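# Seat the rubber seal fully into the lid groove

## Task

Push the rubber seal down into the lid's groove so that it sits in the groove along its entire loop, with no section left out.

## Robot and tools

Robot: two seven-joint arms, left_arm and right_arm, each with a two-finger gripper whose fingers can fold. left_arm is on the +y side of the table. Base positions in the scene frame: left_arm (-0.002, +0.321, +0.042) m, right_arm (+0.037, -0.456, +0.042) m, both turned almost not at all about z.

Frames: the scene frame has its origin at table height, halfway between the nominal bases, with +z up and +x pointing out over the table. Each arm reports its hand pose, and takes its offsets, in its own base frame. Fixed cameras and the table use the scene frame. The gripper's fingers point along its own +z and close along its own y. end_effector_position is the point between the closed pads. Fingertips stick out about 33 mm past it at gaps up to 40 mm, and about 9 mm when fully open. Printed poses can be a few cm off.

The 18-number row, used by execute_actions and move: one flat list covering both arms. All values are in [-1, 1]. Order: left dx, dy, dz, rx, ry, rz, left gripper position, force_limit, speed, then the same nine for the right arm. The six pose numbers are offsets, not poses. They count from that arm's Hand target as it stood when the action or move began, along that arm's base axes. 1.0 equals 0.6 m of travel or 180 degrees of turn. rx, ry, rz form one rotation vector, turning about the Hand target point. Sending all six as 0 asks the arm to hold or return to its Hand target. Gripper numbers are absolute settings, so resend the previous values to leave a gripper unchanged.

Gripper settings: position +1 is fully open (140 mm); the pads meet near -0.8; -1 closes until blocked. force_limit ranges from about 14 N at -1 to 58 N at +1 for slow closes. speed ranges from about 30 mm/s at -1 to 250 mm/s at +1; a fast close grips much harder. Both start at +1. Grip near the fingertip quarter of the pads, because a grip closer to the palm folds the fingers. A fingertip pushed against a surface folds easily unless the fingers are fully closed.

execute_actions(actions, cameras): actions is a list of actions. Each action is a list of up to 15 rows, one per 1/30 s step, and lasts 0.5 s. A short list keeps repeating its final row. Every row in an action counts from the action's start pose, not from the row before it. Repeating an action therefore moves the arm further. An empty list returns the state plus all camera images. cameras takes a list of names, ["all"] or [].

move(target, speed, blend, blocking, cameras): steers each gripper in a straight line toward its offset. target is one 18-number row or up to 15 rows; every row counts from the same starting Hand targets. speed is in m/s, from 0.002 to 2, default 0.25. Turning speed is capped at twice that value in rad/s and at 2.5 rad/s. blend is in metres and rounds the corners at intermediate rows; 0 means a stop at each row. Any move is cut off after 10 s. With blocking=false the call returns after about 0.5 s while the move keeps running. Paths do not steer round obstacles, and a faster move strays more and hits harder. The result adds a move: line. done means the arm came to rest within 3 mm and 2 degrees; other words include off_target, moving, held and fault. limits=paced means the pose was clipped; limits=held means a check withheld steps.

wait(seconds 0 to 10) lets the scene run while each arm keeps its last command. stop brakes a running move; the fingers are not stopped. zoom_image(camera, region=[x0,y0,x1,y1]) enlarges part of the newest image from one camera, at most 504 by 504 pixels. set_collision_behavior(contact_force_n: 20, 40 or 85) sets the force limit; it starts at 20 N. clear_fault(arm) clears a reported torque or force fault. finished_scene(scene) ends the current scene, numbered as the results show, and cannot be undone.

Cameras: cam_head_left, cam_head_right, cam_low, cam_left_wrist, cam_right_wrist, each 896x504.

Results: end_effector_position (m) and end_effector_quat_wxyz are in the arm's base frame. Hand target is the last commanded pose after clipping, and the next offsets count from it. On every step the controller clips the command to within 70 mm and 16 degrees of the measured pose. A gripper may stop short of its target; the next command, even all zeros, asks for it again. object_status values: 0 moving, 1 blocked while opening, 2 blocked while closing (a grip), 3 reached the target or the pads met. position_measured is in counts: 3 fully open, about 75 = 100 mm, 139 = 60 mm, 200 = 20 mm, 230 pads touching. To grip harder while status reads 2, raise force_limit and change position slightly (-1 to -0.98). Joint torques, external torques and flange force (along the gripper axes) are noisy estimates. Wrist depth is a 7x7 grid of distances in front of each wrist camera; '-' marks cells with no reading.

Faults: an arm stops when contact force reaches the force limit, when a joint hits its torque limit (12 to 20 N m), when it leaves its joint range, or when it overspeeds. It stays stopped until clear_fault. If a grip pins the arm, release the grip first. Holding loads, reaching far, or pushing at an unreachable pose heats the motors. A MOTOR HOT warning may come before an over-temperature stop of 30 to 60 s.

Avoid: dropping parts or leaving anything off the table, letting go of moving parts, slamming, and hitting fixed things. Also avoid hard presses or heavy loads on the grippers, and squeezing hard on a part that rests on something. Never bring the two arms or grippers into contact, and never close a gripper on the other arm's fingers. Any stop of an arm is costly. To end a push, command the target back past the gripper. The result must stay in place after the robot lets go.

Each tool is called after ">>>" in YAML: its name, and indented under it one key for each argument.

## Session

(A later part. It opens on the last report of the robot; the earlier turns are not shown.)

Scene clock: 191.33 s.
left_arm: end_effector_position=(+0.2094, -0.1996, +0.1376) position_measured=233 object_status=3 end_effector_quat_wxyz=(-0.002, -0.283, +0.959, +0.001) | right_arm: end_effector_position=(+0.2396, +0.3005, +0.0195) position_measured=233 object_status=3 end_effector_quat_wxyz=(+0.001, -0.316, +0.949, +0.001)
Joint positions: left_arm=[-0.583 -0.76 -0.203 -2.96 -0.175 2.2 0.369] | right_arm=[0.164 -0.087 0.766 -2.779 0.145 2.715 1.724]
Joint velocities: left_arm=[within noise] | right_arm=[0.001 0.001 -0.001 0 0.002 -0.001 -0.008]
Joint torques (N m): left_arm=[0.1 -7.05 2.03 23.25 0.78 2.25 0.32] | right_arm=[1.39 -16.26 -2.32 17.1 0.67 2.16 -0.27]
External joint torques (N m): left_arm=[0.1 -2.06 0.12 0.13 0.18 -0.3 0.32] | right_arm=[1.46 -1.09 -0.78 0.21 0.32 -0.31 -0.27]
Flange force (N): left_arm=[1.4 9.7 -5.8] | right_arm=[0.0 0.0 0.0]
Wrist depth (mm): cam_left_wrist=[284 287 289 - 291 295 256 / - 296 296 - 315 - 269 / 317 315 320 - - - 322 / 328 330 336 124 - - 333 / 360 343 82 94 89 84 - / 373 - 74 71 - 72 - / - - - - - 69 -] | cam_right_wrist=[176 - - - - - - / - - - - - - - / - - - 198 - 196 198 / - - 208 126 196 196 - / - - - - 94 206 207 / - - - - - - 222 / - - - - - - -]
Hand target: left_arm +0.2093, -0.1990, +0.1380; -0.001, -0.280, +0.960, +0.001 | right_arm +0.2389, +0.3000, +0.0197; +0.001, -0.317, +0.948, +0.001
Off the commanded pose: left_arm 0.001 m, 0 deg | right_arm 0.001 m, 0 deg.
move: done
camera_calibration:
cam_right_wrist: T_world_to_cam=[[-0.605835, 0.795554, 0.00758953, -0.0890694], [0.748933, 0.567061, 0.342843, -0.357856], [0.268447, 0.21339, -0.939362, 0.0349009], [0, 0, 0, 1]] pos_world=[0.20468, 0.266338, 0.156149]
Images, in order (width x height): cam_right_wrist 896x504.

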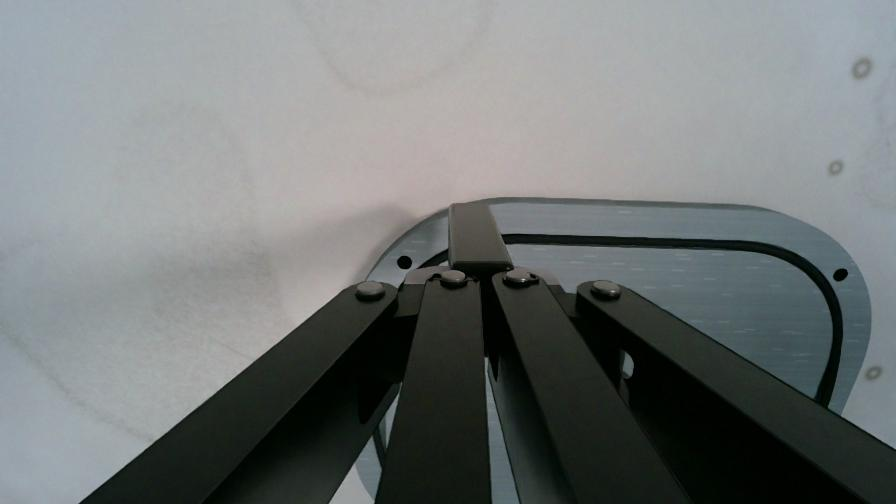

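>>> move:
  target:
    - [-0.05,0.2,0.25,0,0,0,-1,1,0,0.1,-0.25,0.15,0,0,0,-1,0,0]
  speed: 0.2
  cameras: ["cam_head_left","cam_head_right","cam_right_wrist"]

>>> zoom_image:
  camera: "cam_head_left"
  region: [480, 285, 630, 405]

>>> zoom_image:
  camera: "cam_head_right"
  region: [480, 285, 640, 415]

Scene clock: 193.97 s.
left_arm: end_effector_position=(+0.1794, -0.0801, +0.2875) position_measured=233 object_status=3 end_effector_quat_wxyz=(-0.002, -0.283, +0.959, +0.001) | right_arm: end_effector_position=(+0.2991, +0.1502, +0.1092) position_measured=233 object_status=3 end_effector_quat_wxyz=(+0.001, -0.312, +0.950, +0.002)
Joint positions: left_arm=[-0.5 -1.242 0.05 -2.784 0.046 1.539 0.515] | right_arm=[0.209 -0.511 0.288 -2.876 0.206 2.374 1.248]
Joint velocities: left_arm=[within noise] | right_arm=[0.001 -0.001 -0.001 -0.001 0.001 0 -0.005]
Joint torques (N m): left_arm=[-0.21 5.18 -1.51 24.13 1.01 2.21 0.3] | right_arm=[1.33 -11.36 -3.91 22.01 0.3 2.17 -0.22]
External joint torques (N m): left_arm=[-0.2 -1.41 0.35 0.26 0.26 -0.32 0.3] | right_arm=[1.35 -0.53 -0.66 0.49 -0.25 -0.3 -0.22]
Flange force (N): left_arm=[1.6 6.3 0.1] | right_arm=[2.3 0.8 -3.6]
Wrist depth (mm): cam_left_wrist=[- 423 - - 369 243 186 / - 457 - - - 370 - / 467 466 - 481 - - - / 502 - - 123 - - - / - 524 82 94 89 89 1550 / 1522 - 74 71 - 72 1550 / - - - - - 69 -] | cam_right_wrist=[- - - - - - - / - - - - - - - / - 289 - - - - - / - - - 115 - - 292 / - - - - 94 - - / - - - - - - 321 / - - - - - - -]
Hand target: left_arm +0.1793, -0.0790, +0.2880; -0.001, -0.280, +0.960, +0.001 | right_arm +0.2989, +0.1500, +0.1097; +0.001, -0.317, +0.948, +0.001
Off the commanded pose: left_arm 0.001 m, 0 deg | right_arm 0.001 m, 1 deg.
move: done
camera_calibration:
cam_right_wrist: T_world_to_cam=[[-0.600711, 0.799404, 0.00999035, 0.0635135], [0.753146, 0.561671, 0.342485, -0.348363], [0.268173, 0.213259, -0.93947, 0.135374], [0, 0, 0, 1]] pos_world=[0.264218, 0.116023, 0.245855]
Images, in order (width x height): cam_head_left 896x504, cam_head_right 896x504, cam_right_wrist 896x504.

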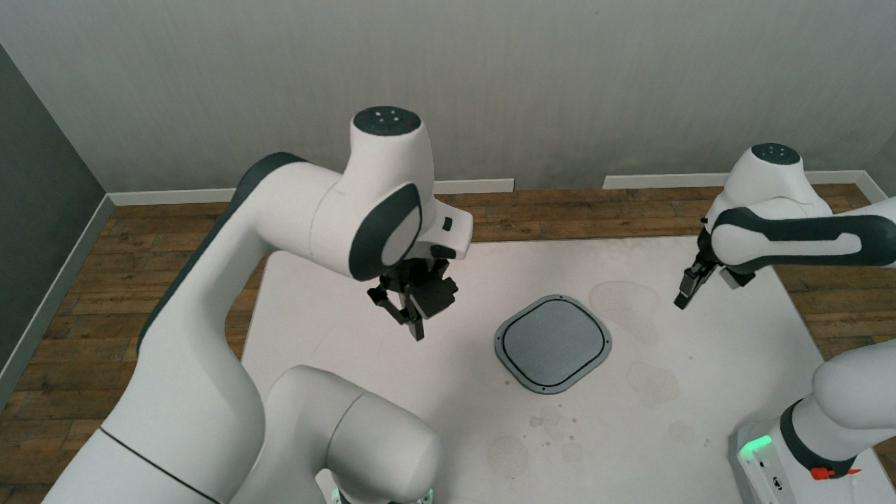

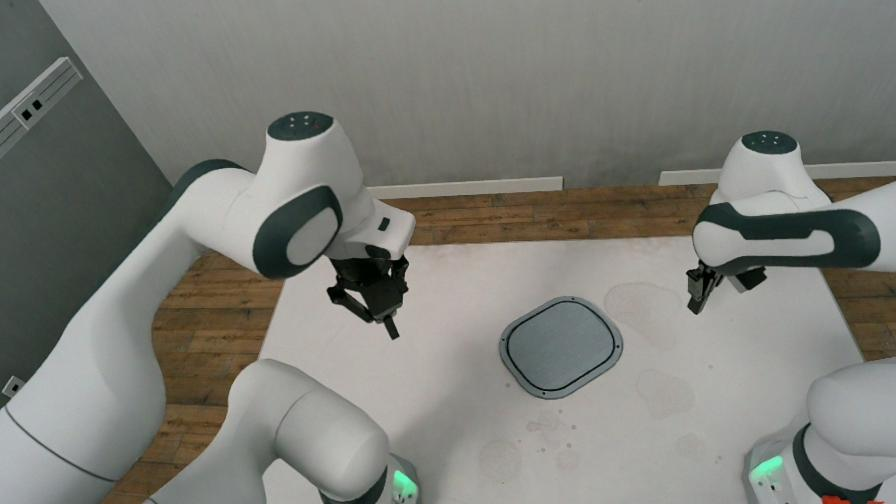

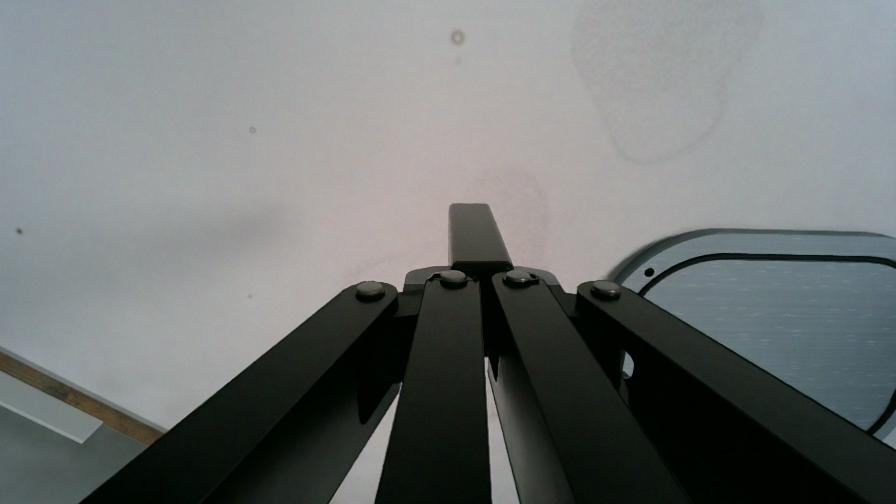

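Scaled by 3.360 from the camera's 896x504 image, which has a finer 1280x720 frame.

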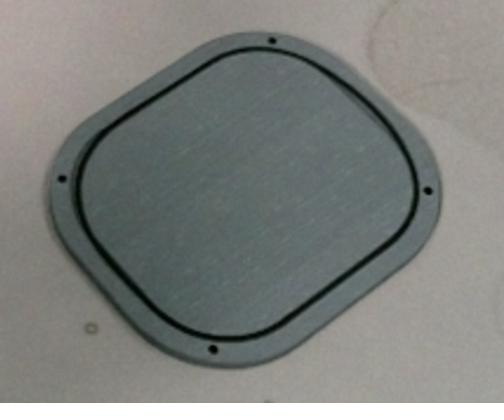

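Scaled by 3.150 from the camera's 896x504 image, which has a finer 1280x720 frame.

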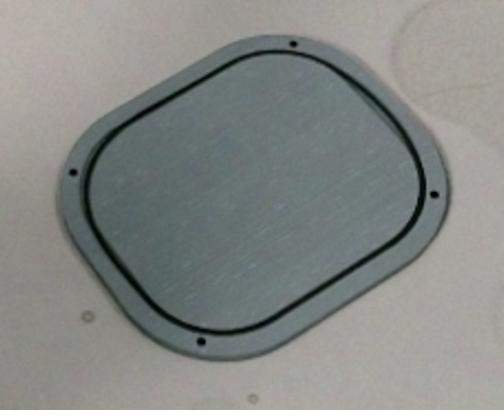

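>>> move:
  target:
    - [0,0,0,0,0,0,-1,1,0,0.106,0.223,-0.13,0,0,0.0,-1,0,0]
  speed: 0.15
  cameras: ["cam_right_wrist"]

>>> zoom_image:
  camera: "cam_right_wrist"
  region: [400, 40, 700, 240]

Scene clock: 197.43 s.
left_arm: end_effector_position=(+0.1794, -0.0800, +0.2875) position_measured=233 object_status=3 end_effector_quat_wxyz=(-0.002, -0.283, +0.959, +0.001) | right_arm: end_effector_position=(+0.3622, +0.2831, +0.0320) position_measured=233 object_status=3 end_effector_quat_wxyz=(+0.000, -0.318, +0.948, +0.001)
Joint positions: left_arm=[-0.5 -1.242 0.05 -2.784 0.046 1.539 0.515] | right_arm=[0.201 0.09 0.452 -2.536 -0.074 2.616 1.639]
Joint velocities: left_arm=[within noise] | right_arm=[0 0.001 0 -0.002 0 -0.001 0.004]
Joint torques (N m): left_arm=[-0.16 5.16 -1.56 24.12 1.01 2.22 0.31] | right_arm=[1.39 -25.68 0.43 19.22 0.18 2.48 0.15]
External joint torques (N m): left_arm=[-0.15 -1.42 0.27 0.26 0.27 -0.3 0.31] | right_arm=[1.33 0.34 -0.78 0.84 -0.23 0.02 0.15]
Flange force (N): left_arm=[1.7 6.3 0.1] | right_arm=[-5.1 1.4 2.7]
Wrist depth (mm): cam_left_wrist=[- - - - 373 243 185 / - - - - - 360 460 / - 473 489 - - - 483 / - - - 114 515 - 499 / 524 529 83 94 89 90 1478 / 1445 - 74 71 - 72 1827 / - - - - - 69 -] | cam_right_wrist=[- - - - - 179 179 / - - - 203 194 188 185 / - - - - 204 199 200 / - - - 114 211 212 211 / 238 - - - 94 221 226 / - - - - - - - / - - - - - - -]
Hand target: left_arm +0.1793, -0.0790, +0.2880; -0.001, -0.280, +0.960, +0.001 | right_arm +0.3625, +0.2838, +0.0317; +0.001, -0.317, +0.948, +0.001
Off the commanded pose: left_arm 0.001 m, 0 deg | right_arm 0.001 m, 0 deg.
move: done
camera_calibration:
cam_right_wrist: T_world_to_cam=[[-0.610015, 0.792336, 0.00922395, 0.00135773], [0.746784, 0.570975, 0.34103, -0.444385], [0.264944, 0.214922, -0.940007, 0.0182027], [0, 0, 0, 1]] pos_world=[0.327865, 0.248744, 0.168647]
Images, in order (width x height): cam_right_wrist 896x504.

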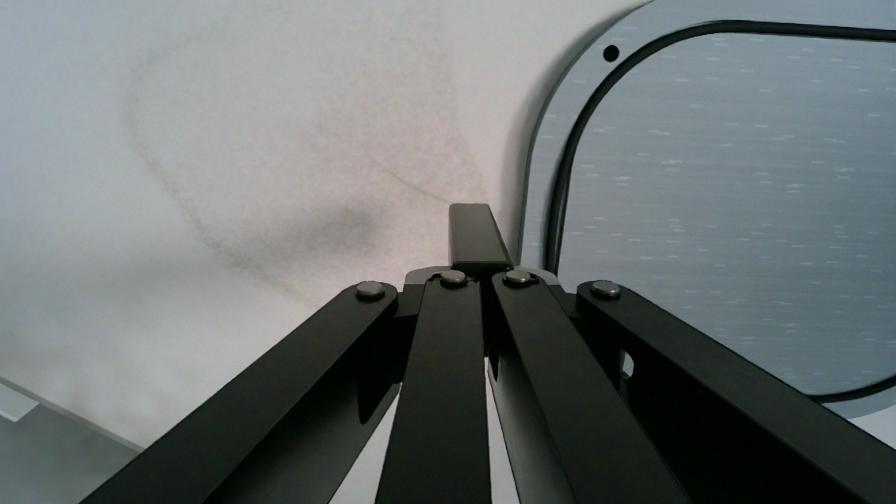

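Scaled by 1.680 from the camera's 896x504 image, which has a finer 1280x720 frame.

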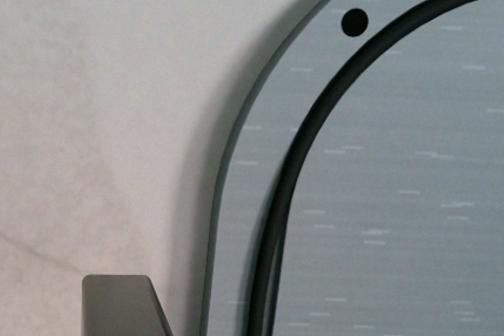

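>>> move:
  target:
    - [0,0,0,0,0,0,-1,1,0,0.0275,0.0188,-0.02,0,0,0,-1,0,0]
    - [0,0,0,0,0,0,-1,1,0,0.0275,0.0188,-0.051,0,0,0,-1,0,0]
    - [0,0,0,0,0,0,-1,1,0,-0.0058,0.0672,-0.051,0,0,0,-1,0,0]
    - [0,0,0,0,0,0,-1,1,0,-0.005,0.066,-0.032,0,0,0,-1,0,0]
    - [0,0,0,0,0,0,-1,1,0,-0.0112,0.0752,-0.032,0,0,0,-1,0,0]
    - [0,0,0,0,0,0,-1,1,0,-0.0112,0.0752,-0.061,0,0,0,-1,0,0]
    - [0,0,0,0,0,0,-1,1,0,-0.0112,0.0752,0,0,0,0,-1,0,0]
  speed: [0.1,0.06,0.04,0.06,0.06,0.03,0.08]
  cameras: ["cam_right_wrist","cam_head_left"]

>>> zoom_image:
  camera: "cam_right_wrist"
  region: [400, 40, 700, 240]

>>> zoom_image:
  camera: "cam_head_left"
  region: [480, 285, 630, 405]

Scene clock: 203.97 s.
left_arm: end_effector_position=(+0.1794, -0.0800, +0.2875) position_measured=233 object_status=3 end_effector_quat_wxyz=(-0.002, -0.283, +0.959, +0.001) | right_arm: end_effector_position=(+0.3564, +0.3299, +0.0316) position_measured=233 object_status=3 end_effector_quat_wxyz=(+0.002, -0.316, +0.949, +0.000)
Joint positions: left_arm=[-0.5 -1.242 0.05 -2.784 0.046 1.539 0.515] | right_arm=[0.318 0.154 0.418 -2.452 -0.121 2.593 1.761]
Joint velocities: left_arm=[within noise] | right_arm=[-0.001 0 0 0.001 0 -0.001 -0.006]
Joint torques (N m): left_arm=[-0.22 5.19 -1.47 24.19 1.02 2.24 0.33] | right_arm=[0.39 -29.73 2.1 19.11 0.77 2.14 -0.13]
External joint torques (N m): left_arm=[-0.26 -1.36 0.34 0.24 0.27 -0.3 0.33] | right_arm=[0.43 -0.93 0.2 0.39 0.32 -0.33 -0.13]
Flange force (N): left_arm=[1.5 6.1 0.1] | right_arm=[1.1 0.2 -4.2]
Wrist depth (mm): cam_left_wrist=[- - - - 386 243 186 / - - - - - 339 - / - - - - - - - / - - - 114 - 494 - / - - 82 94 89 84 1588 / 1608 - 74 71 - 72 1550 / - - - - - 69 -] | cam_right_wrist=[- - - - 179 179 179 / - 198 - 198 186 189 186 / - - - - 199 - 199 / - - - 114 - 212 212 / - - - - 94 221 226 / - - - - - - - / - - - - - - -]
Hand target: left_arm +0.1793, -0.0790, +0.2880; -0.001, -0.280, +0.960, +0.001 | right_arm +0.3558, +0.3290, +0.0317; +0.001, -0.317, +0.948, +0.001
Off the commanded pose: left_arm 0.001 m, 0 deg | right_arm 0.001 m, 0 deg.
move: done
camera_calibration:
cam_right_wrist: T_world_to_cam=[[-0.607185, 0.79453, 0.00695507, -0.0409351], [0.747591, 0.568305, 0.343712, -0.46606], [0.269137, 0.213896, -0.939049, 0.00817393], [0, 0, 0, 1]] pos_world=[0.321367, 0.29564, 0.168151]
Images, in order (width x height): cam_head_left 896x504, cam_right_wrist 896x504.

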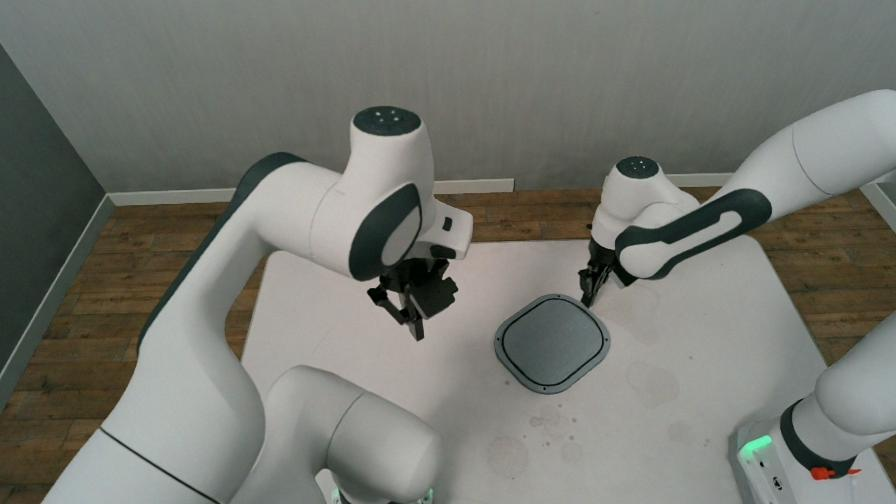

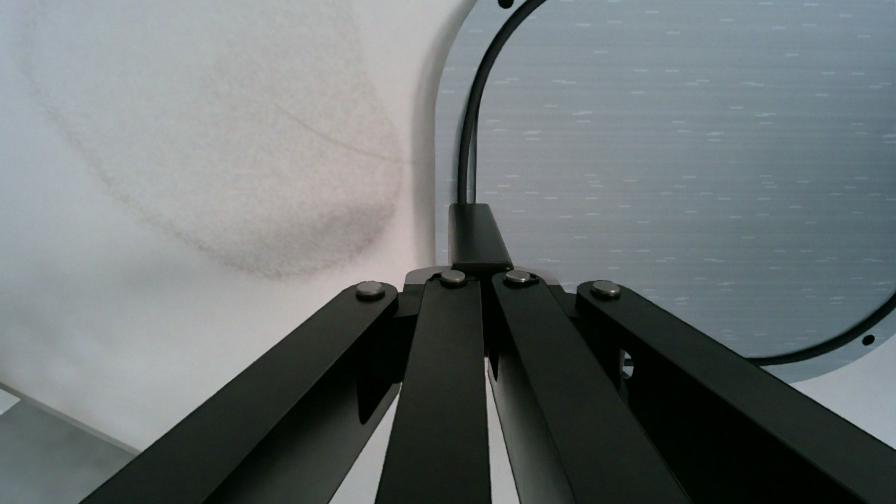

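Scaled by 1.680 from the camera's 896x504 image, which has a finer 1280x720 frame.

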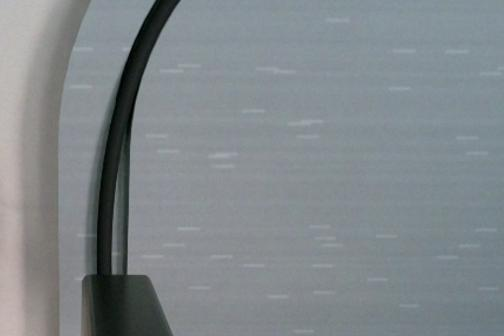

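Scaled by 3.360 from the camera's 896x504 image, which has a finer 1280x720 frame.

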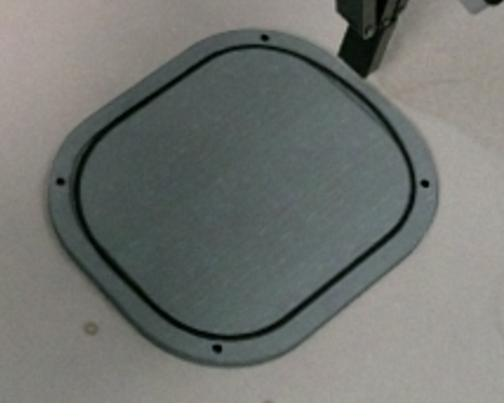

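>>> move:
  target:
    - [0,0,0,0,0,0,-1,1,0,0.022,-0.0293,-0.02,0,0,0,-1,0,0]
    - [0,0,0,0,0,0,-1,1,0,0.022,-0.0293,-0.051,0,0,0,-1,0,0]
    - [0,0,0,0,0,0,-1,1,0,0.0025,-0.0033,-0.051,0,0,0,-1,0,0]
    - [0,0,0,0,0,0,-1,1,0,0.003,-0.004,-0.032,0,0,0,-1,0,0]
    - [0,0,0,0,0,0,-1,1,0,-0.001,0.0013,-0.032,0,0,0,-1,0,0]
    - [0,0,0,0,0,0,-1,1,0,-0.001,0.0013,-0.0615,0,0,0,-1,0,0]
    - [0,0,0,0,0,0,-1,1,0,-0.001,0.0013,0,0,0,0,-1,0,0]
  speed: [0.1,0.06,0.03,0.08,0.06,0.03,0.08]
  cameras: ["cam_right_wrist","cam_head_left"]

>>> zoom_image:
  camera: "cam_right_wrist"
  region: [400, 40, 700, 240]

>>> zoom_image:
  camera: "cam_head_left"
  region: [480, 285, 630, 405]

Scene clock: 210.13 s.
left_arm: end_effector_position=(+0.1794, -0.0800, +0.2875) position_measured=233 object_status=3 end_effector_quat_wxyz=(-0.002, -0.283, +0.959, +0.001) | right_arm: end_effector_position=(+0.3557, +0.3306, +0.0315) position_measured=233 object_status=3 end_effector_quat_wxyz=(+0.002, -0.316, +0.949, +0.000)
Joint positions: left_arm=[-0.5 -1.242 0.05 -2.784 0.046 1.539 0.515] | right_arm=[0.34 0.153 0.398 -2.452 -0.115 2.593 1.759]
Joint velocities: left_arm=[within noise] | right_arm=[0.002 0 0 0.001 -0.001 -0.001 -0.006]
Joint torques (N m): left_arm=[-0.11 5.14 -1.49 24.15 1.01 2.22 0.36] | right_arm=[0.4 -29.91 2.01 19.1 0.76 2.17 -0.21]
External joint torques (N m): left_arm=[-0.12 -1.47 0.34 0.32 0.27 -0.29 0.36] | right_arm=[0.35 -0.89 0.11 0.41 0.32 -0.29 -0.21]
Flange force (N): left_arm=[1.5 6.5 0.0] | right_arm=[1.0 -0.2 -4.0]
Wrist depth (mm): cam_left_wrist=[- 434 - 423 370 244 186 / - 449 - - - 314 - / - 474 - - - - - / - - - 113 502 - - / - - 82 94 89 84 1639 / - - 74 71 - 72 1579 / - - - - - 69 -] | cam_right_wrist=[- - - 181 179 179 - / - - 201 186 188 186 189 / - - - 197 202 199 200 / - - - 116 209 212 213 / - - - - 94 223 225 / - - - - - - - / - - - - - - -]
Hand target: left_arm +0.1793, -0.0790, +0.2880; -0.001, -0.280, +0.960, +0.001 | right_arm +0.3552, +0.3297, +0.0317; +0.001, -0.317, +0.948, +0.001
Off the commanded pose: left_arm 0.001 m, 0 deg | right_arm 0.001 m, 0 deg.
move: done
camera_calibration:
cam_right_wrist: T_world_to_cam=[[-0.607118, 0.794582, 0.00690105, -0.0418832], [0.747643, 0.568269, 0.343658, -0.466007], [0.269143, 0.213801, -0.939069, 0.00821503], [0, 0, 0, 1]] pos_world=[0.320768, 0.29634, 0.168151]
Images, in order (width x height): cam_head_left 896x504, cam_right_wrist 896x504.

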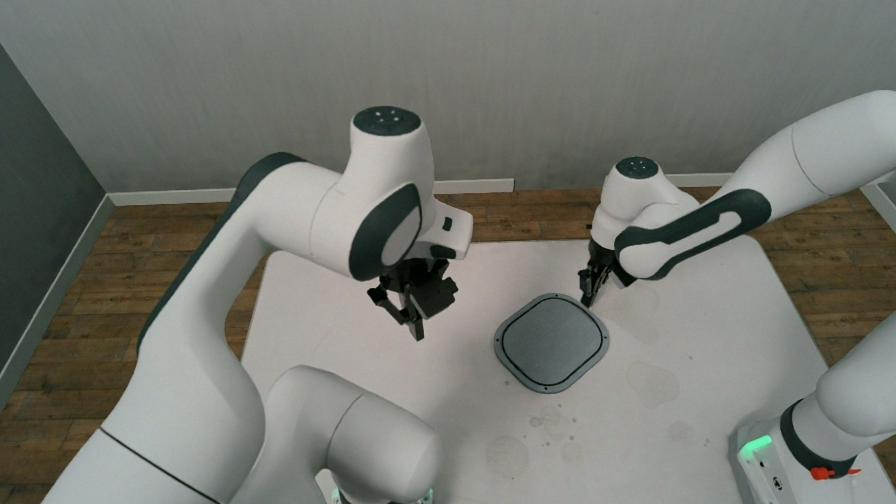

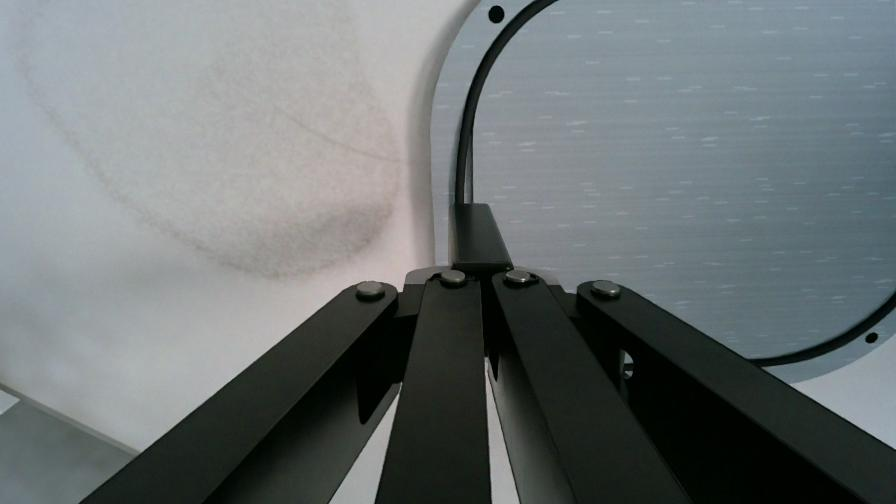

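Scaled by 1.680 from the camera's 896x504 image, which has a finer 1280x720 frame.

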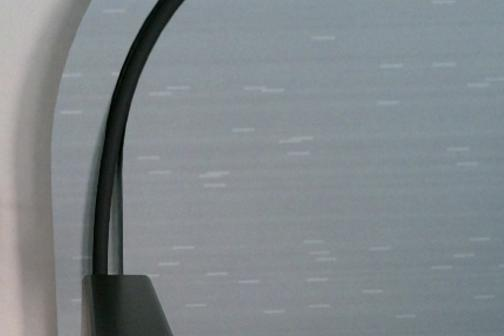

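Scaled by 3.360 from the camera's 896x504 image, which has a finer 1280x720 frame.

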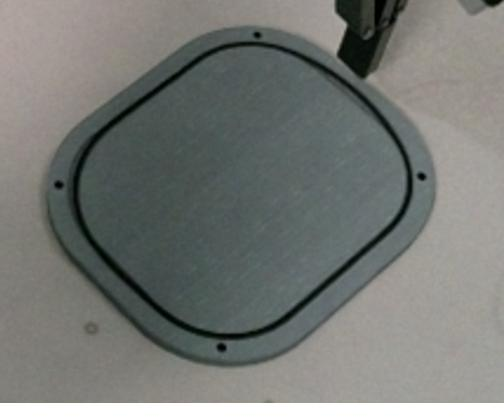

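>>> move:
  target:
    - [0,0,0,0,0,0,-1,1,0,-0.0727,-0.042,-0.037,0,0,0,-1,0,0]
    - [0,0,0,0,0,0,-1,1,0,-0.0727,-0.042,-0.062,0,0,0,-1,0,0]
    - [0,0,0,0,0,0,-1,1,0,-0.0727,-0.042,-0.037,0,0,0,-1,0,0]
    - [0,0,0,0,0,0,-1,1,0,-0.0537,-0.034,-0.037,0,0,0,-1,0,0]
    - [0,0,0,0,0,0,-1,1,0,-0.0537,-0.034,-0.062,0,0,0,-1,0,0]
    - [0,0,0,0,0,0,-1,1,0,-0.0537,-0.034,-0.037,0,0,0,-1,0,0]
  speed: [0.08,0.03,0.06,0.06,0.03,0.06]

>>> move:
  target:
    - [0,0,0,0,0,0,-1,1,0,0.0154,0.0073,0,0,0,0,-1,0,0]
    - [0,0,0,0,0,0,-1,1,0,0.0154,0.0073,-0.025,0,0,0,-1,0,0]
    - [0,0,0,0,0,0,-1,1,0,0.0154,0.0073,0,0,0,0,-1,0,0]
    - [0,0,0,0,0,0,-1,1,0,0.0287,0.0173,0,0,0,0,-1,0,0]
    - [0,0,0,0,0,0,-1,1,0,0.0287,0.0173,-0.025,0,0,0,-1,0,0]
    - [0,0,0,0,0,0,-1,1,0,0.0287,0.0173,0,0,0,0,-1,0,0]
    - [0,0,0,0,0,0,-1,1,0,0.0537,0.034,0.037,0,0,0,-1,0,0]
  speed: [0.08,0.03,0.06,0.06,0.03,0.06,0.08]
  cameras: ["cam_right_wrist","cam_head_left"]

>>> zoom_image:
  camera: "cam_right_wrist"
  region: [400, 40, 700, 240]

>>> zoom_image:
  camera: "cam_head_left"
  region: [480, 285, 630, 405]

Scene clock: 216.33 s.
left_arm: end_effector_position=(+0.1794, -0.0800, +0.2875) position_measured=233 object_status=3 end_effector_quat_wxyz=(-0.002, -0.283, +0.959, +0.001) | right_arm: end_effector_position=(+0.3238, +0.3107, +0.0095) position_measured=233 object_status=3 end_effector_quat_wxyz=(+0.002, -0.316, +0.949, +0.001)
Joint positions: left_arm=[-0.5 -1.242 0.05 -2.784 0.046 1.539 0.515] | right_arm=[0.348 0.125 0.4 -2.576 -0.112 2.693 1.773]
Joint velocities: left_arm=[within noise] | right_arm=[-0.001 0.001 -0.001 -0.001 0 -0.002 -0.006]
Joint torques (N m): left_arm=[-0.19 5.18 -1.51 24.17 1.02 2.21 0.32] | right_arm=[0.36 -27.62 1.61 17.12 0.75 2.16 -0.31]
External joint torques (N m): left_arm=[-0.23 -1.37 0.29 0.27 0.27 -0.31 0.32] | right_arm=[0.43 -0.9 0.24 -0.11 0.38 -0.33 -0.3]
Flange force (N): left_arm=[1.6 6.1 0.0] | right_arm=[3.0 -0.5 -5.5]
Wrist depth (mm): cam_left_wrist=[- - 438 - 357 244 186 / - - - - 458 364 - / 454 479 475 - - - - / - - - 114 - - - / - - 83 94 88 83 1579 / 1629 - 74 71 - 72 1522 / - - - - - 69 -] | cam_right_wrist=[- - - - - 161 161 / - - 180 - 168 168 - / - - - 177 180 178 179 / - - - 126 186 184 189 / - 213 - - 94 200 201 / - - - - - - 212 / - - - - - - -]
Hand target: left_arm +0.1793, -0.0790, +0.2880; -0.001, -0.280, +0.960, +0.001 | right_arm +0.3230, +0.3093, +0.0095; +0.001, -0.317, +0.948, +0.001
Off the commanded pose: left_arm 0.001 m, 0 deg | right_arm 0.002 m, 0 deg.
move: done

Scene clock: 221.37 s.
left_arm: end_effector_position=(+0.1794, -0.0800, +0.2875) position_measured=233 object_status=3 end_effector_quat_wxyz=(-0.002, -0.283, +0.959, +0.001) | right_arm: end_effector_position=(+0.3549, +0.3297, +0.0311) position_measured=233 object_status=3 end_effector_quat_wxyz=(+0.001, -0.316, +0.949, +0.000)
Joint positions: left_arm=[-0.5 -1.242 0.05 -2.784 0.046 1.539 0.515] | right_arm=[0.347 0.151 0.391 -2.454 -0.112 2.594 1.757]
Joint velocities: left_arm=[within noise] | right_arm=[-0.002 0 0.001 0.001 0.001 -0.003 -0.006]
Joint torques (N m): left_arm=[-0.16 5.16 -1.49 24.14 1.01 2.21 0.37] | right_arm=[0.37 -29.34 1.99 19.45 0.75 2.27 -0.29]
External joint torques (N m): left_arm=[-0.2 -1.47 0.35 0.31 0.26 -0.31 0.37] | right_arm=[0.28 -0.23 0.1 0.72 0.32 -0.21 -0.29]
Flange force (N): left_arm=[1.6 6.5 0.1] | right_arm=[-1.5 -0.1 -2.2]
Wrist depth (mm): cam_left_wrist=[- - 441 - 347 244 186 / - 454 - - - 375 468 / - 469 - - 486 492 476 / - - - 114 - - 499 / - - 82 94 89 83 1413 / - - 74 71 - 72 1629 / - - - - - 69 -] | cam_right_wrist=[- - 188 - 180 - 178 / - - - 192 189 188 187 / - - - 198 200 198 202 / - - 226 126 211 210 209 / - - - - 94 224 226 / - - - - - - 257 / - - - - - - -]
Hand target: left_arm +0.1793, -0.0790, +0.2880; -0.001, -0.280, +0.960, +0.001 | right_arm +0.3552, +0.3297, +0.0317; +0.001, -0.317, +0.948, +0.001
Off the commanded pose: left_arm 0.001 m, 0 deg | right_arm 0.001 m, 0 deg.
move: done
camera_calibration:
cam_right_wrist: T_world_to_cam=[[-0.607342, 0.794415, 0.00647026, -0.0416197], [0.747744, 0.568873, 0.342436, -0.464881], [0.268355, 0.212814, -0.939519, 0.00881592], [0, 0, 0, 1]] pos_world=[0.319969, 0.295645, 0.167744]
Images, in order (width x height): cam_head_left 896x504, cam_right_wrist 896x504.

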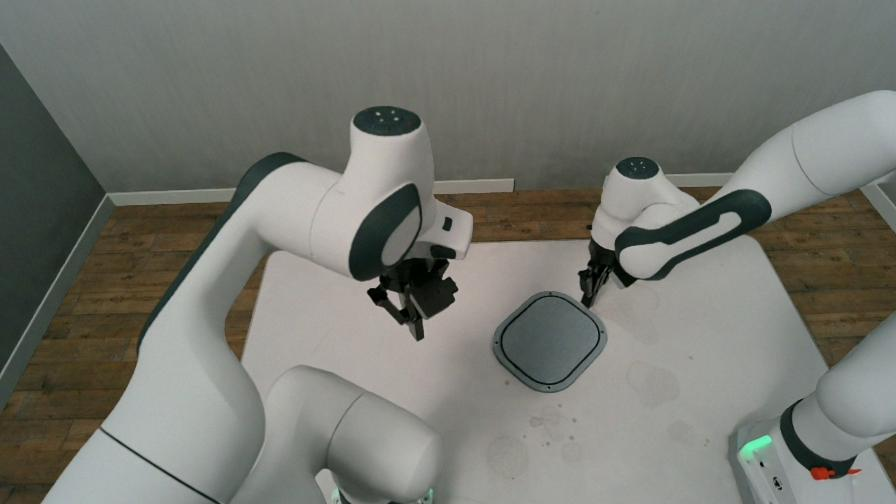

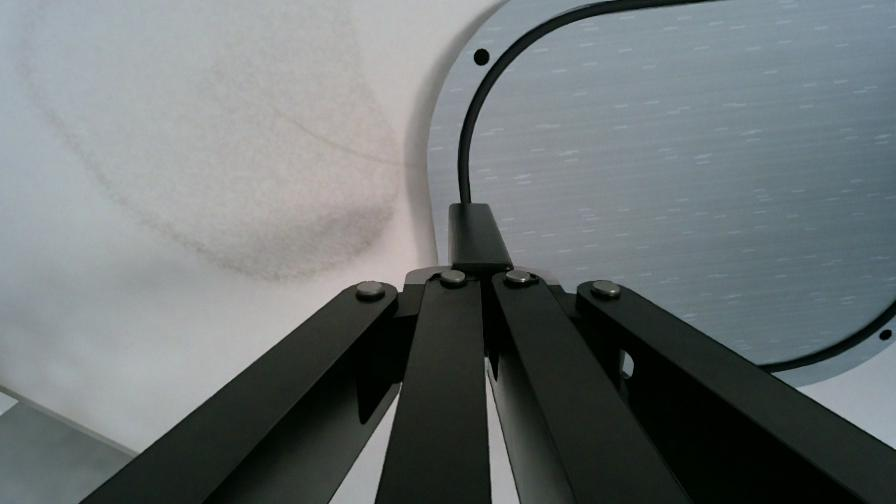

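Scaled by 1.680 from the camera's 896x504 image, which has a finer 1280x720 frame.

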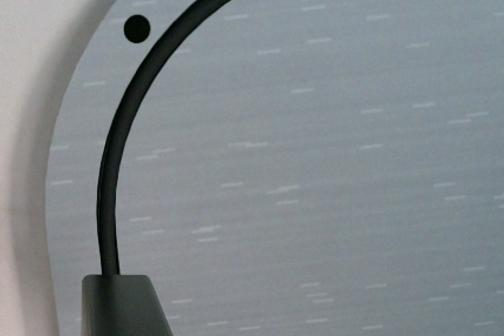

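Scaled by 3.360 from the camera's 896x504 image, which has a finer 1280x720 frame.

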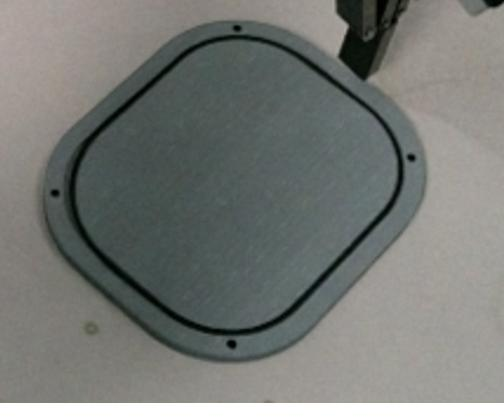

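>>> move:
  target:
    - [0,0,0,0,0,0,-1,1,0,-0.002,0.0027,-0.037,0,0,0,-1,0,0]
    - [0,0,0,0,0,0,-1,1,0,-0.002,0.0027,-0.062,0,0,0,-1,0,0]
    - [0,0,0,0,0,0,-1,1,0,-0.002,0.0027,-0.037,0,0,0,-1,0,0]
    - [0,0,0,0,0,0,-1,1,0,0.015,0.023,-0.037,0,0,0,-1,0,0]
    - [0,0,0,0,0,0,-1,1,0,0.015,0.023,-0.063,0,0,0,-1,0,0]
    - [0,0,0,0,0,0,-1,1,0,0.015,0.023,-0.037,0,0,0,-1,0,0]
    - [0,0,0,0,0,0,-1,1,0,0.04,0.0563,0,0,0,0,-1,0,0]
  speed: [0.06,0.03,0.06,0.06,0.03,0.06,0.08]
  cameras: ["cam_right_wrist","cam_head_left"]

>>> zoom_image:
  camera: "cam_right_wrist"
  region: [300, 0, 600, 240]

>>> zoom_image:
  camera: "cam_head_left"
  region: [480, 285, 630, 405]

Scene clock: 227.43 s.
left_arm: end_effector_position=(+0.1794, -0.0800, +0.2875) position_measured=233 object_status=3 end_effector_quat_wxyz=(-0.002, -0.283, +0.959, +0.001) | right_arm: end_effector_position=(+0.3797, +0.3638, +0.0324) position_measured=233 object_status=3 end_effector_quat_wxyz=(+0.003, -0.317, +0.948, +0.000)
Joint positions: left_arm=[-0.5 -1.242 0.05 -2.784 0.046 1.539 0.515] | right_arm=[0.393 0.247 0.363 -2.313 -0.158 2.544 1.802]
Joint velocities: left_arm=[within noise] | right_arm=[-0.001 0 0 0.001 -0.001 -0.004 0.001]
Joint torques (N m): left_arm=[-0.15 5.19 -1.46 24.13 1.01 2.22 0.38] | right_arm=[0.5 -32.65 3.09 20.16 0.71 2.16 -0.21]
External joint torques (N m): left_arm=[-0.13 -1.34 0.38 0.17 0.26 -0.31 0.38] | right_arm=[0.42 0.33 0.13 0.85 0.23 -0.3 -0.21]
Flange force (N): left_arm=[1.3 6.3 0.3] | right_arm=[-4.0 0.7 -0.4]
Wrist depth (mm): cam_left_wrist=[- - - 439 359 243 185 / - - - 454 - 310 - / - 466 477 - - - - / 499 - 502 113 - - - / 513 - 82 94 89 89 1522 / 1608 - 74 71 - 72 1569 / - - - - - 69 -] | cam_right_wrist=[- - - 179 180 180 180 / - - 200 188 190 190 190 / - 210 - 198 202 201 201 / - - 222 115 214 214 214 / - - - - 94 226 - / 1183 - - - - - - / - - - - - - -]
Hand target: left_arm +0.1793, -0.0790, +0.2880; -0.001, -0.280, +0.960, +0.001 | right_arm +0.3792, +0.3635, +0.0317; +0.001, -0.317, +0.948, +0.001
Off the commanded pose: left_arm 0.001 m, 0 deg | right_arm 0.001 m, 0 deg.
move: done
camera_calibration:
cam_right_wrist: T_world_to_cam=[[-0.608342, 0.793653, 0.00586914, -0.0529278], [0.746145, 0.569374, 0.34508, -0.503021], [0.270532, 0.214306, -0.938555, -0.00526343], [0, 0, 0, 1]] pos_world=[0.344553, 0.329542, 0.168953]
Images, in order (width x height): cam_head_left 896x504, cam_right_wrist 896x504.

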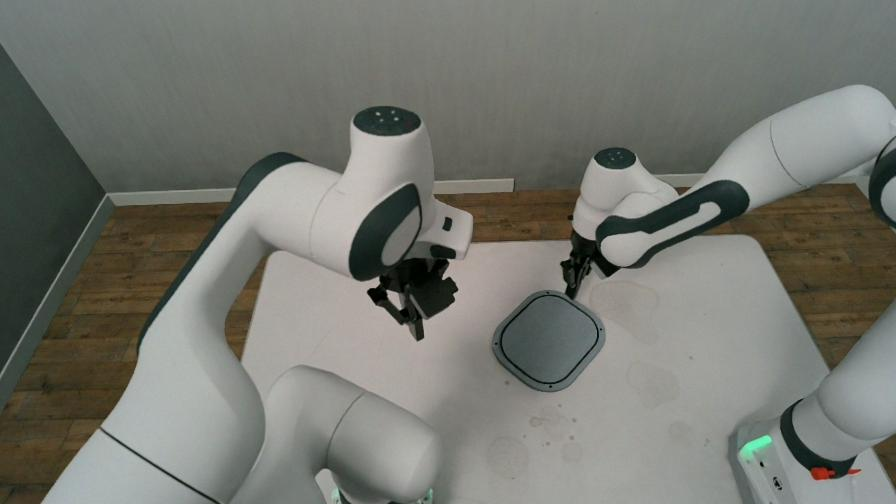

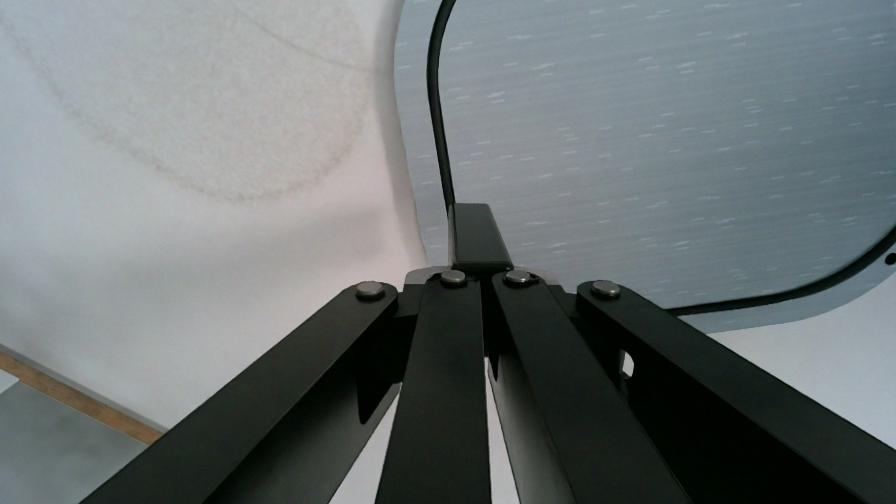

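Scaled by 1.680 from the camera's 896x504 image, which has a finer 1280x720 frame.

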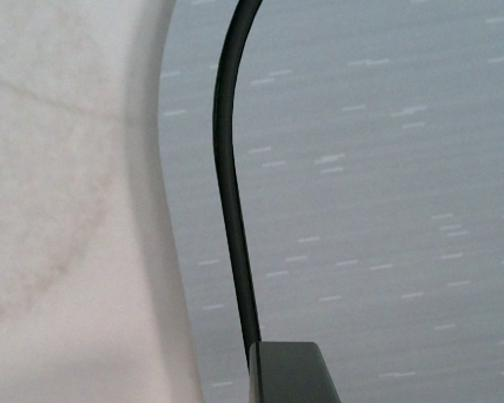

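Scaled by 3.360 from the camera's 896x504 image, which has a finer 1280x720 frame.

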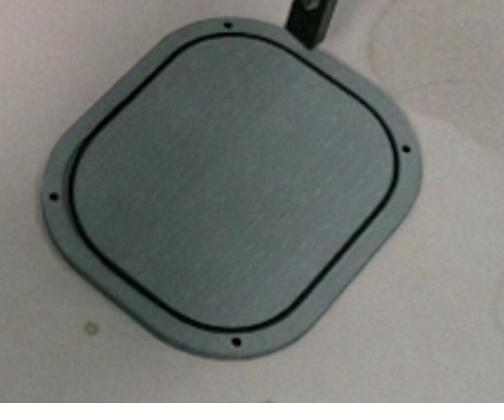

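>>> move:
  target:
    - [0.10,-0.15,-0.20,0,0,0.0667,-1,1,0,0.05,-0.2,0.2,0,0,0,-1,0,0]
    - [0.2295,-0.295,-0.4217,0,0,0.0667,-1,1,0,0.05,-0.25,0.2,0,0,0,-1,0,0]
  speed: 0.2
  blend: [0.05,0]
  cameras: ["cam_left_wrist"]

>>> zoom_image:
  camera: "cam_left_wrist"
  region: [300, 0, 700, 300]

Scene clock: 231.20 s.
left_arm: end_effector_position=(+0.3165, -0.2557, +0.0355) position_measured=233 object_status=3 end_effector_quat_wxyz=(-0.002, -0.377, +0.926, +0.001) | right_arm: end_effector_position=(+0.4108, +0.2132, +0.1519) position_measured=233 object_status=3 end_effector_quat_wxyz=(+0.002, -0.316, +0.949, -0.001)
Joint positions: left_arm=[-0.407 -0.057 -0.278 -2.701 -0.036 2.642 0.146] | right_arm=[0.254 -0.17 0.224 -2.448 0.048 2.284 1.372]
Joint velocities: left_arm=[0.001 0 0.001 0.001 -0.001 -0.001 -0.006] | right_arm=[within noise]
Joint torques (N m): left_arm=[0.6 -24.67 0.12 18.77 0.62 2.62 -0.16] | right_arm=[1.32 -24.75 -1.8 22.87 0.93 2.24 -0.16]
External joint torques (N m): left_arm=[0.59 -1.45 -0.22 0.82 0.26 0.07 -0.16] | right_arm=[1.33 -0.91 -0.57 0.1 0.32 -0.24 -0.16]
Flange force (N): left_arm=[0.0 0.5 -3.6] | right_arm=[3.0 0.9 -2.6]
Wrist depth (mm): cam_left_wrist=[187 187 187 187 183 199 198 / 196 196 196 196 203 206 209 / 206 206 204 205 208 217 218 / 217 217 222 150 229 227 228 / - 239 83 94 89 84 - / - - 74 71 - 72 255 / - - - - - 69 -] | cam_right_wrist=[- - - - - - - / - - - - - 309 303 / - - - - - 318 323 / 1219 - - 115 337 334 343 / 1310 1276 - - 94 - - / 1324 - - - - - - / - - - - - - -]
Hand target: left_arm +0.3170, -0.2560, +0.0350; -0.001, -0.379, +0.926, +0.001 | right_arm +0.4092, +0.2135, +0.1517; +0.001, -0.317, +0.948, +0.001
Off the commanded pose: left_arm 0.001 m, 0 deg | right_arm 0.002 m, 0 deg.
move: done
camera_calibration:
cam_left_wrist: T_world_to_cam=[[-0.704242, 0.709839, 0.0130931, 0.41286], [0.675345, 0.664103, 0.320744, -0.0462744], [0.218981, 0.234724, -0.947075, 0.16278], [0, 0, 0, 1]] pos_world=[0.286359, -0.300542, 0.163601]
Images, in order (width x height): cam_left_wrist 896x504.

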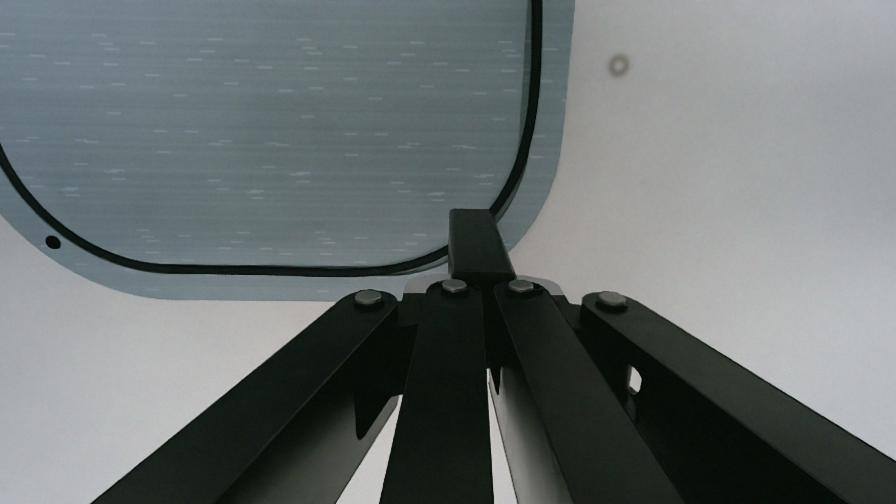

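Scaled by 1.260 from the camera's 896x504 image, which has a finer 1280x720 frame.

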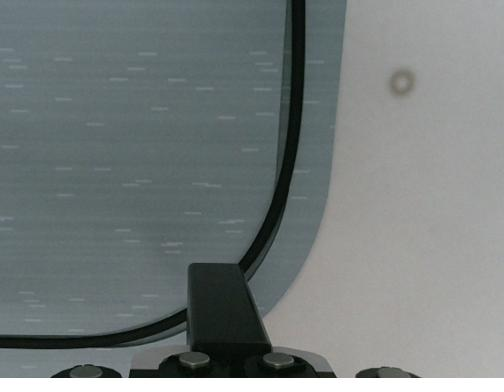

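>>> move:
  target:
    - [0.0833,-0.0278,-0.0417,0,0,0,-1,1,0,0,0,0,0,0,0,-1,0,0]
    - [0.0833,-0.0278,-0.0675,0,0,0,-1,1,0,0,0,0,0,0,0,-1,0,0]
    - [0.0833,-0.0278,-0.0417,0,0,0,-1,1,0,0,0,0,0,0,0,-1,0,0]
    - [0.0565,-0.0077,-0.0417,0,0,0,-1,1,0,0,0,0,0,0,0,-1,0,0]
    - [0.0565,-0.0077,-0.0675,0,0,0,-1,1,0,0,0,0,0,0,0,-1,0,0]
    - [0.0565,-0.0077,-0.0417,0,0,0,-1,1,0,0,0,0,0,0,0,-1,0,0]
  speed: [0.08,0.03,0.06,0.06,0.03,0.06]

>>> move:
  target:
    - [-0.0235,0.0145,0,0,0,0,-1,1,0,0,0,0,0,0,0,-1,0,0]
    - [-0.0235,0.0145,-0.0258,0,0,0,-1,1,0,0,0,0,0,0,0,-1,0,0]
    - [-0.0235,0.0145,0,0,0,0,-1,1,0,0,0,0,0,0,0,-1,0,0]
    - [-0.0517,0.0218,0,0,0,0,-1,1,0,0,0,0,0,0,0,-1,0,0]
    - [-0.0517,0.0218,-0.0258,0,0,0,-1,1,0,0,0,0,0,0,0,-1,0,0]
    - [-0.0517,0.0218,0.0417,0,0,0,-1,1,0,0,0,0,0,0,0,-1,0,0]
    - [-0.0565,0.0077,0.0417,0,0,0,-1,1,0,0,0,0,0,0,0,-1,0,0]
  speed: [0.08,0.03,0.06,0.06,0.03,0.06,0.06]
  cameras: ["cam_left_wrist","cam_head_left"]

>>> zoom_image:
  camera: "cam_left_wrist"
  region: [300, 0, 700, 300]

Scene clock: 237.17 s.
left_arm: end_effector_position=(+0.3516, -0.2611, +0.0096) position_measured=233 object_status=3 end_effector_quat_wxyz=(+0.000, -0.380, +0.925, +0.001) | right_arm: end_effector_position=(+0.4108, +0.2132, +0.1519) position_measured=233 object_status=3 end_effector_quat_wxyz=(+0.002, -0.316, +0.949, -0.001)
Joint positions: left_arm=[-0.393 0.096 -0.237 -2.606 0.055 2.697 0.112] | right_arm=[0.254 -0.17 0.224 -2.448 0.048 2.284 1.371]
Joint velocities: left_arm=[0 0 -0.001 0 -0.001 -0.005 0.002] | right_arm=[within noise]
Joint torques (N m): left_arm=[0.62 -30.79 -0.75 17.29 -0.02 2.23 0.24] | right_arm=[1.12 -24.79 -1.65 22.87 0.93 2.21 -0.22]
External joint torques (N m): left_arm=[0.69 -3.02 -0.15 0.05 -0.34 -0.35 0.24] | right_arm=[1 -1.03 -0.57 0.15 0.32 -0.26 -0.22]
Flange force (N): left_arm=[-0.4 7.2 -11.0] | right_arm=[3.3 0.5 -2.9]
Wrist depth (mm): cam_left_wrist=[164 164 162 162 161 175 171 / 171 170 170 170 171 180 - / 180 179 179 179 178 191 190 / - 189 189 150 199 203 198 / - 213 83 94 89 89 214 / - - - 71 - 72 223 / - - - - - 69 -] | cam_right_wrist=[- - - - - - - / - - - - 316 306 303 / - - 330 - - 314 320 / 1207 - - 126 - 336 341 / 1276 1276 - - 94 355 331 / 1376 - - - - - - / - - - - - - -]
Hand target: left_arm +0.3509, -0.2606, +0.0100; -0.001, -0.379, +0.926, +0.001 | right_arm +0.4092, +0.2135, +0.1517; +0.001, -0.317, +0.948, +0.001
Off the commanded pose: left_arm 0.001 m, 0 deg | right_arm 0.002 m, 0 deg.
move: done

Scene clock: 242.63 s.
left_arm: end_effector_position=(+0.3185, -0.2558, +0.0359) position_measured=233 object_status=3 end_effector_quat_wxyz=(+0.001, -0.375, +0.927, +0.000) | right_arm: end_effector_position=(+0.4108, +0.2132, +0.1519) position_measured=233 object_status=3 end_effector_quat_wxyz=(+0.002, -0.316, +0.949, -0.001)
Joint positions: left_arm=[-0.415 -0.057 -0.268 -2.701 -0.029 2.647 0.144] | right_arm=[0.254 -0.17 0.224 -2.448 0.048 2.284 1.371]
Joint velocities: left_arm=[0 -0.001 -0.001 0 0 -0.001 -0.008] | right_arm=[within noise]
Joint torques (N m): left_arm=[0.18 -24.76 0 18.83 0.35 2.26 -0.13] | right_arm=[1.17 -24.77 -1.66 22.77 0.91 2.22 -0.23]
External joint torques (N m): left_arm=[0.22 -1.4 -0.28 0.76 -0.01 -0.32 -0.13] | right_arm=[1.1 -0.91 -0.51 -0.05 0.3 -0.26 -0.23]
Flange force (N): left_arm=[0.5 0.8 -5.3] | right_arm=[3.5 0.7 -2.5]
Wrist depth (mm): cam_left_wrist=[188 188 187 185 194 197 195 / 197 196 196 194 205 206 208 / 207 209 206 207 216 218 216 / 216 218 215 150 - 231 - / 246 247 83 94 89 239 241 / - - 74 71 - 72 - / - - - - - 69 -] | cam_right_wrist=[- - - - - - - / - - - - - 300 - / - - - - - 315 323 / 1213 359 - 115 - - - / 1310 1282 - - 94 - - / 1263 - - - - - - / - - - - - - -]
Hand target: left_arm +0.3170, -0.2560, +0.0350; -0.001, -0.379, +0.926, +0.001 | right_arm +0.4092, +0.2135, +0.1517; +0.001, -0.317, +0.948, +0.001
Off the commanded pose: left_arm 0.002 m, 0 deg | right_arm 0.002 m, 0 deg.
move: done
camera_calibration:
cam_left_wrist: T_world_to_cam=[[-0.702552, 0.711581, 0.00857437, 0.414294], [0.675172, 0.6627, 0.323993, -0.0481693], [0.224865, 0.233411, -0.946021, 0.160514], [0, 0, 0, 1]] pos_world=[0.287491, -0.300348, 0.163904]
Images, in order (width x height): cam_head_left 896x504, cam_left_wrist 896x504.

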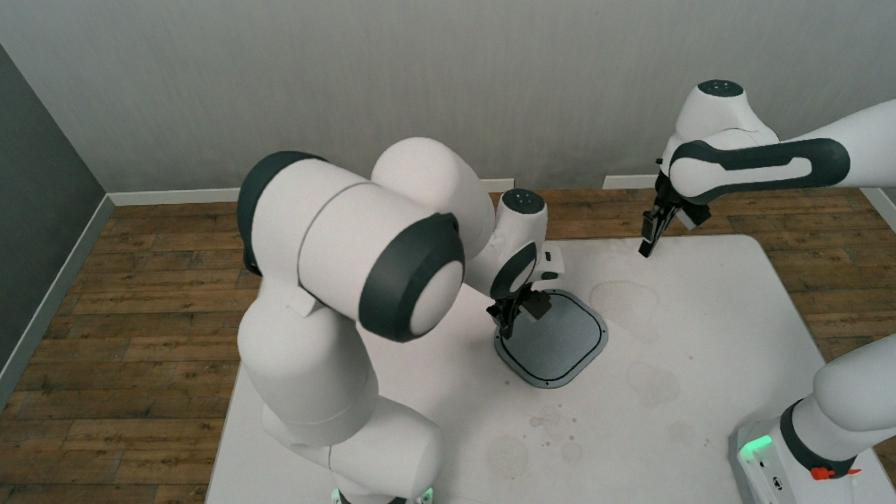

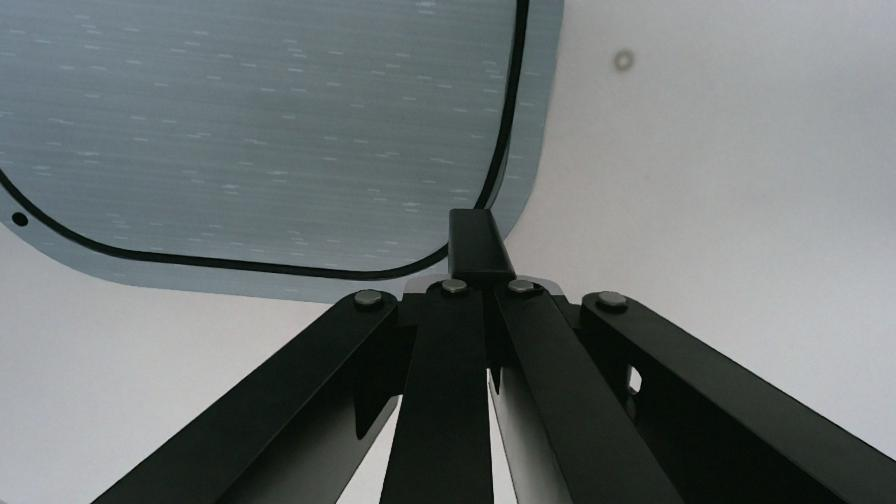

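Scaled by 1.260 from the camera's 896x504 image, which has a finer 1280x720 frame.

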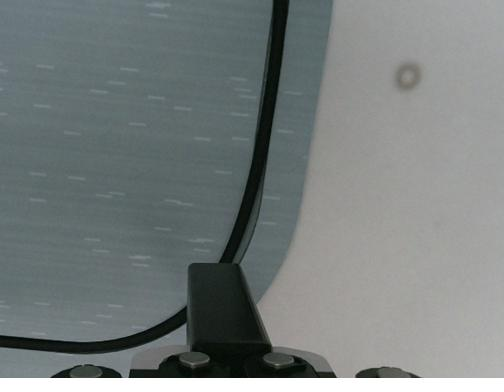

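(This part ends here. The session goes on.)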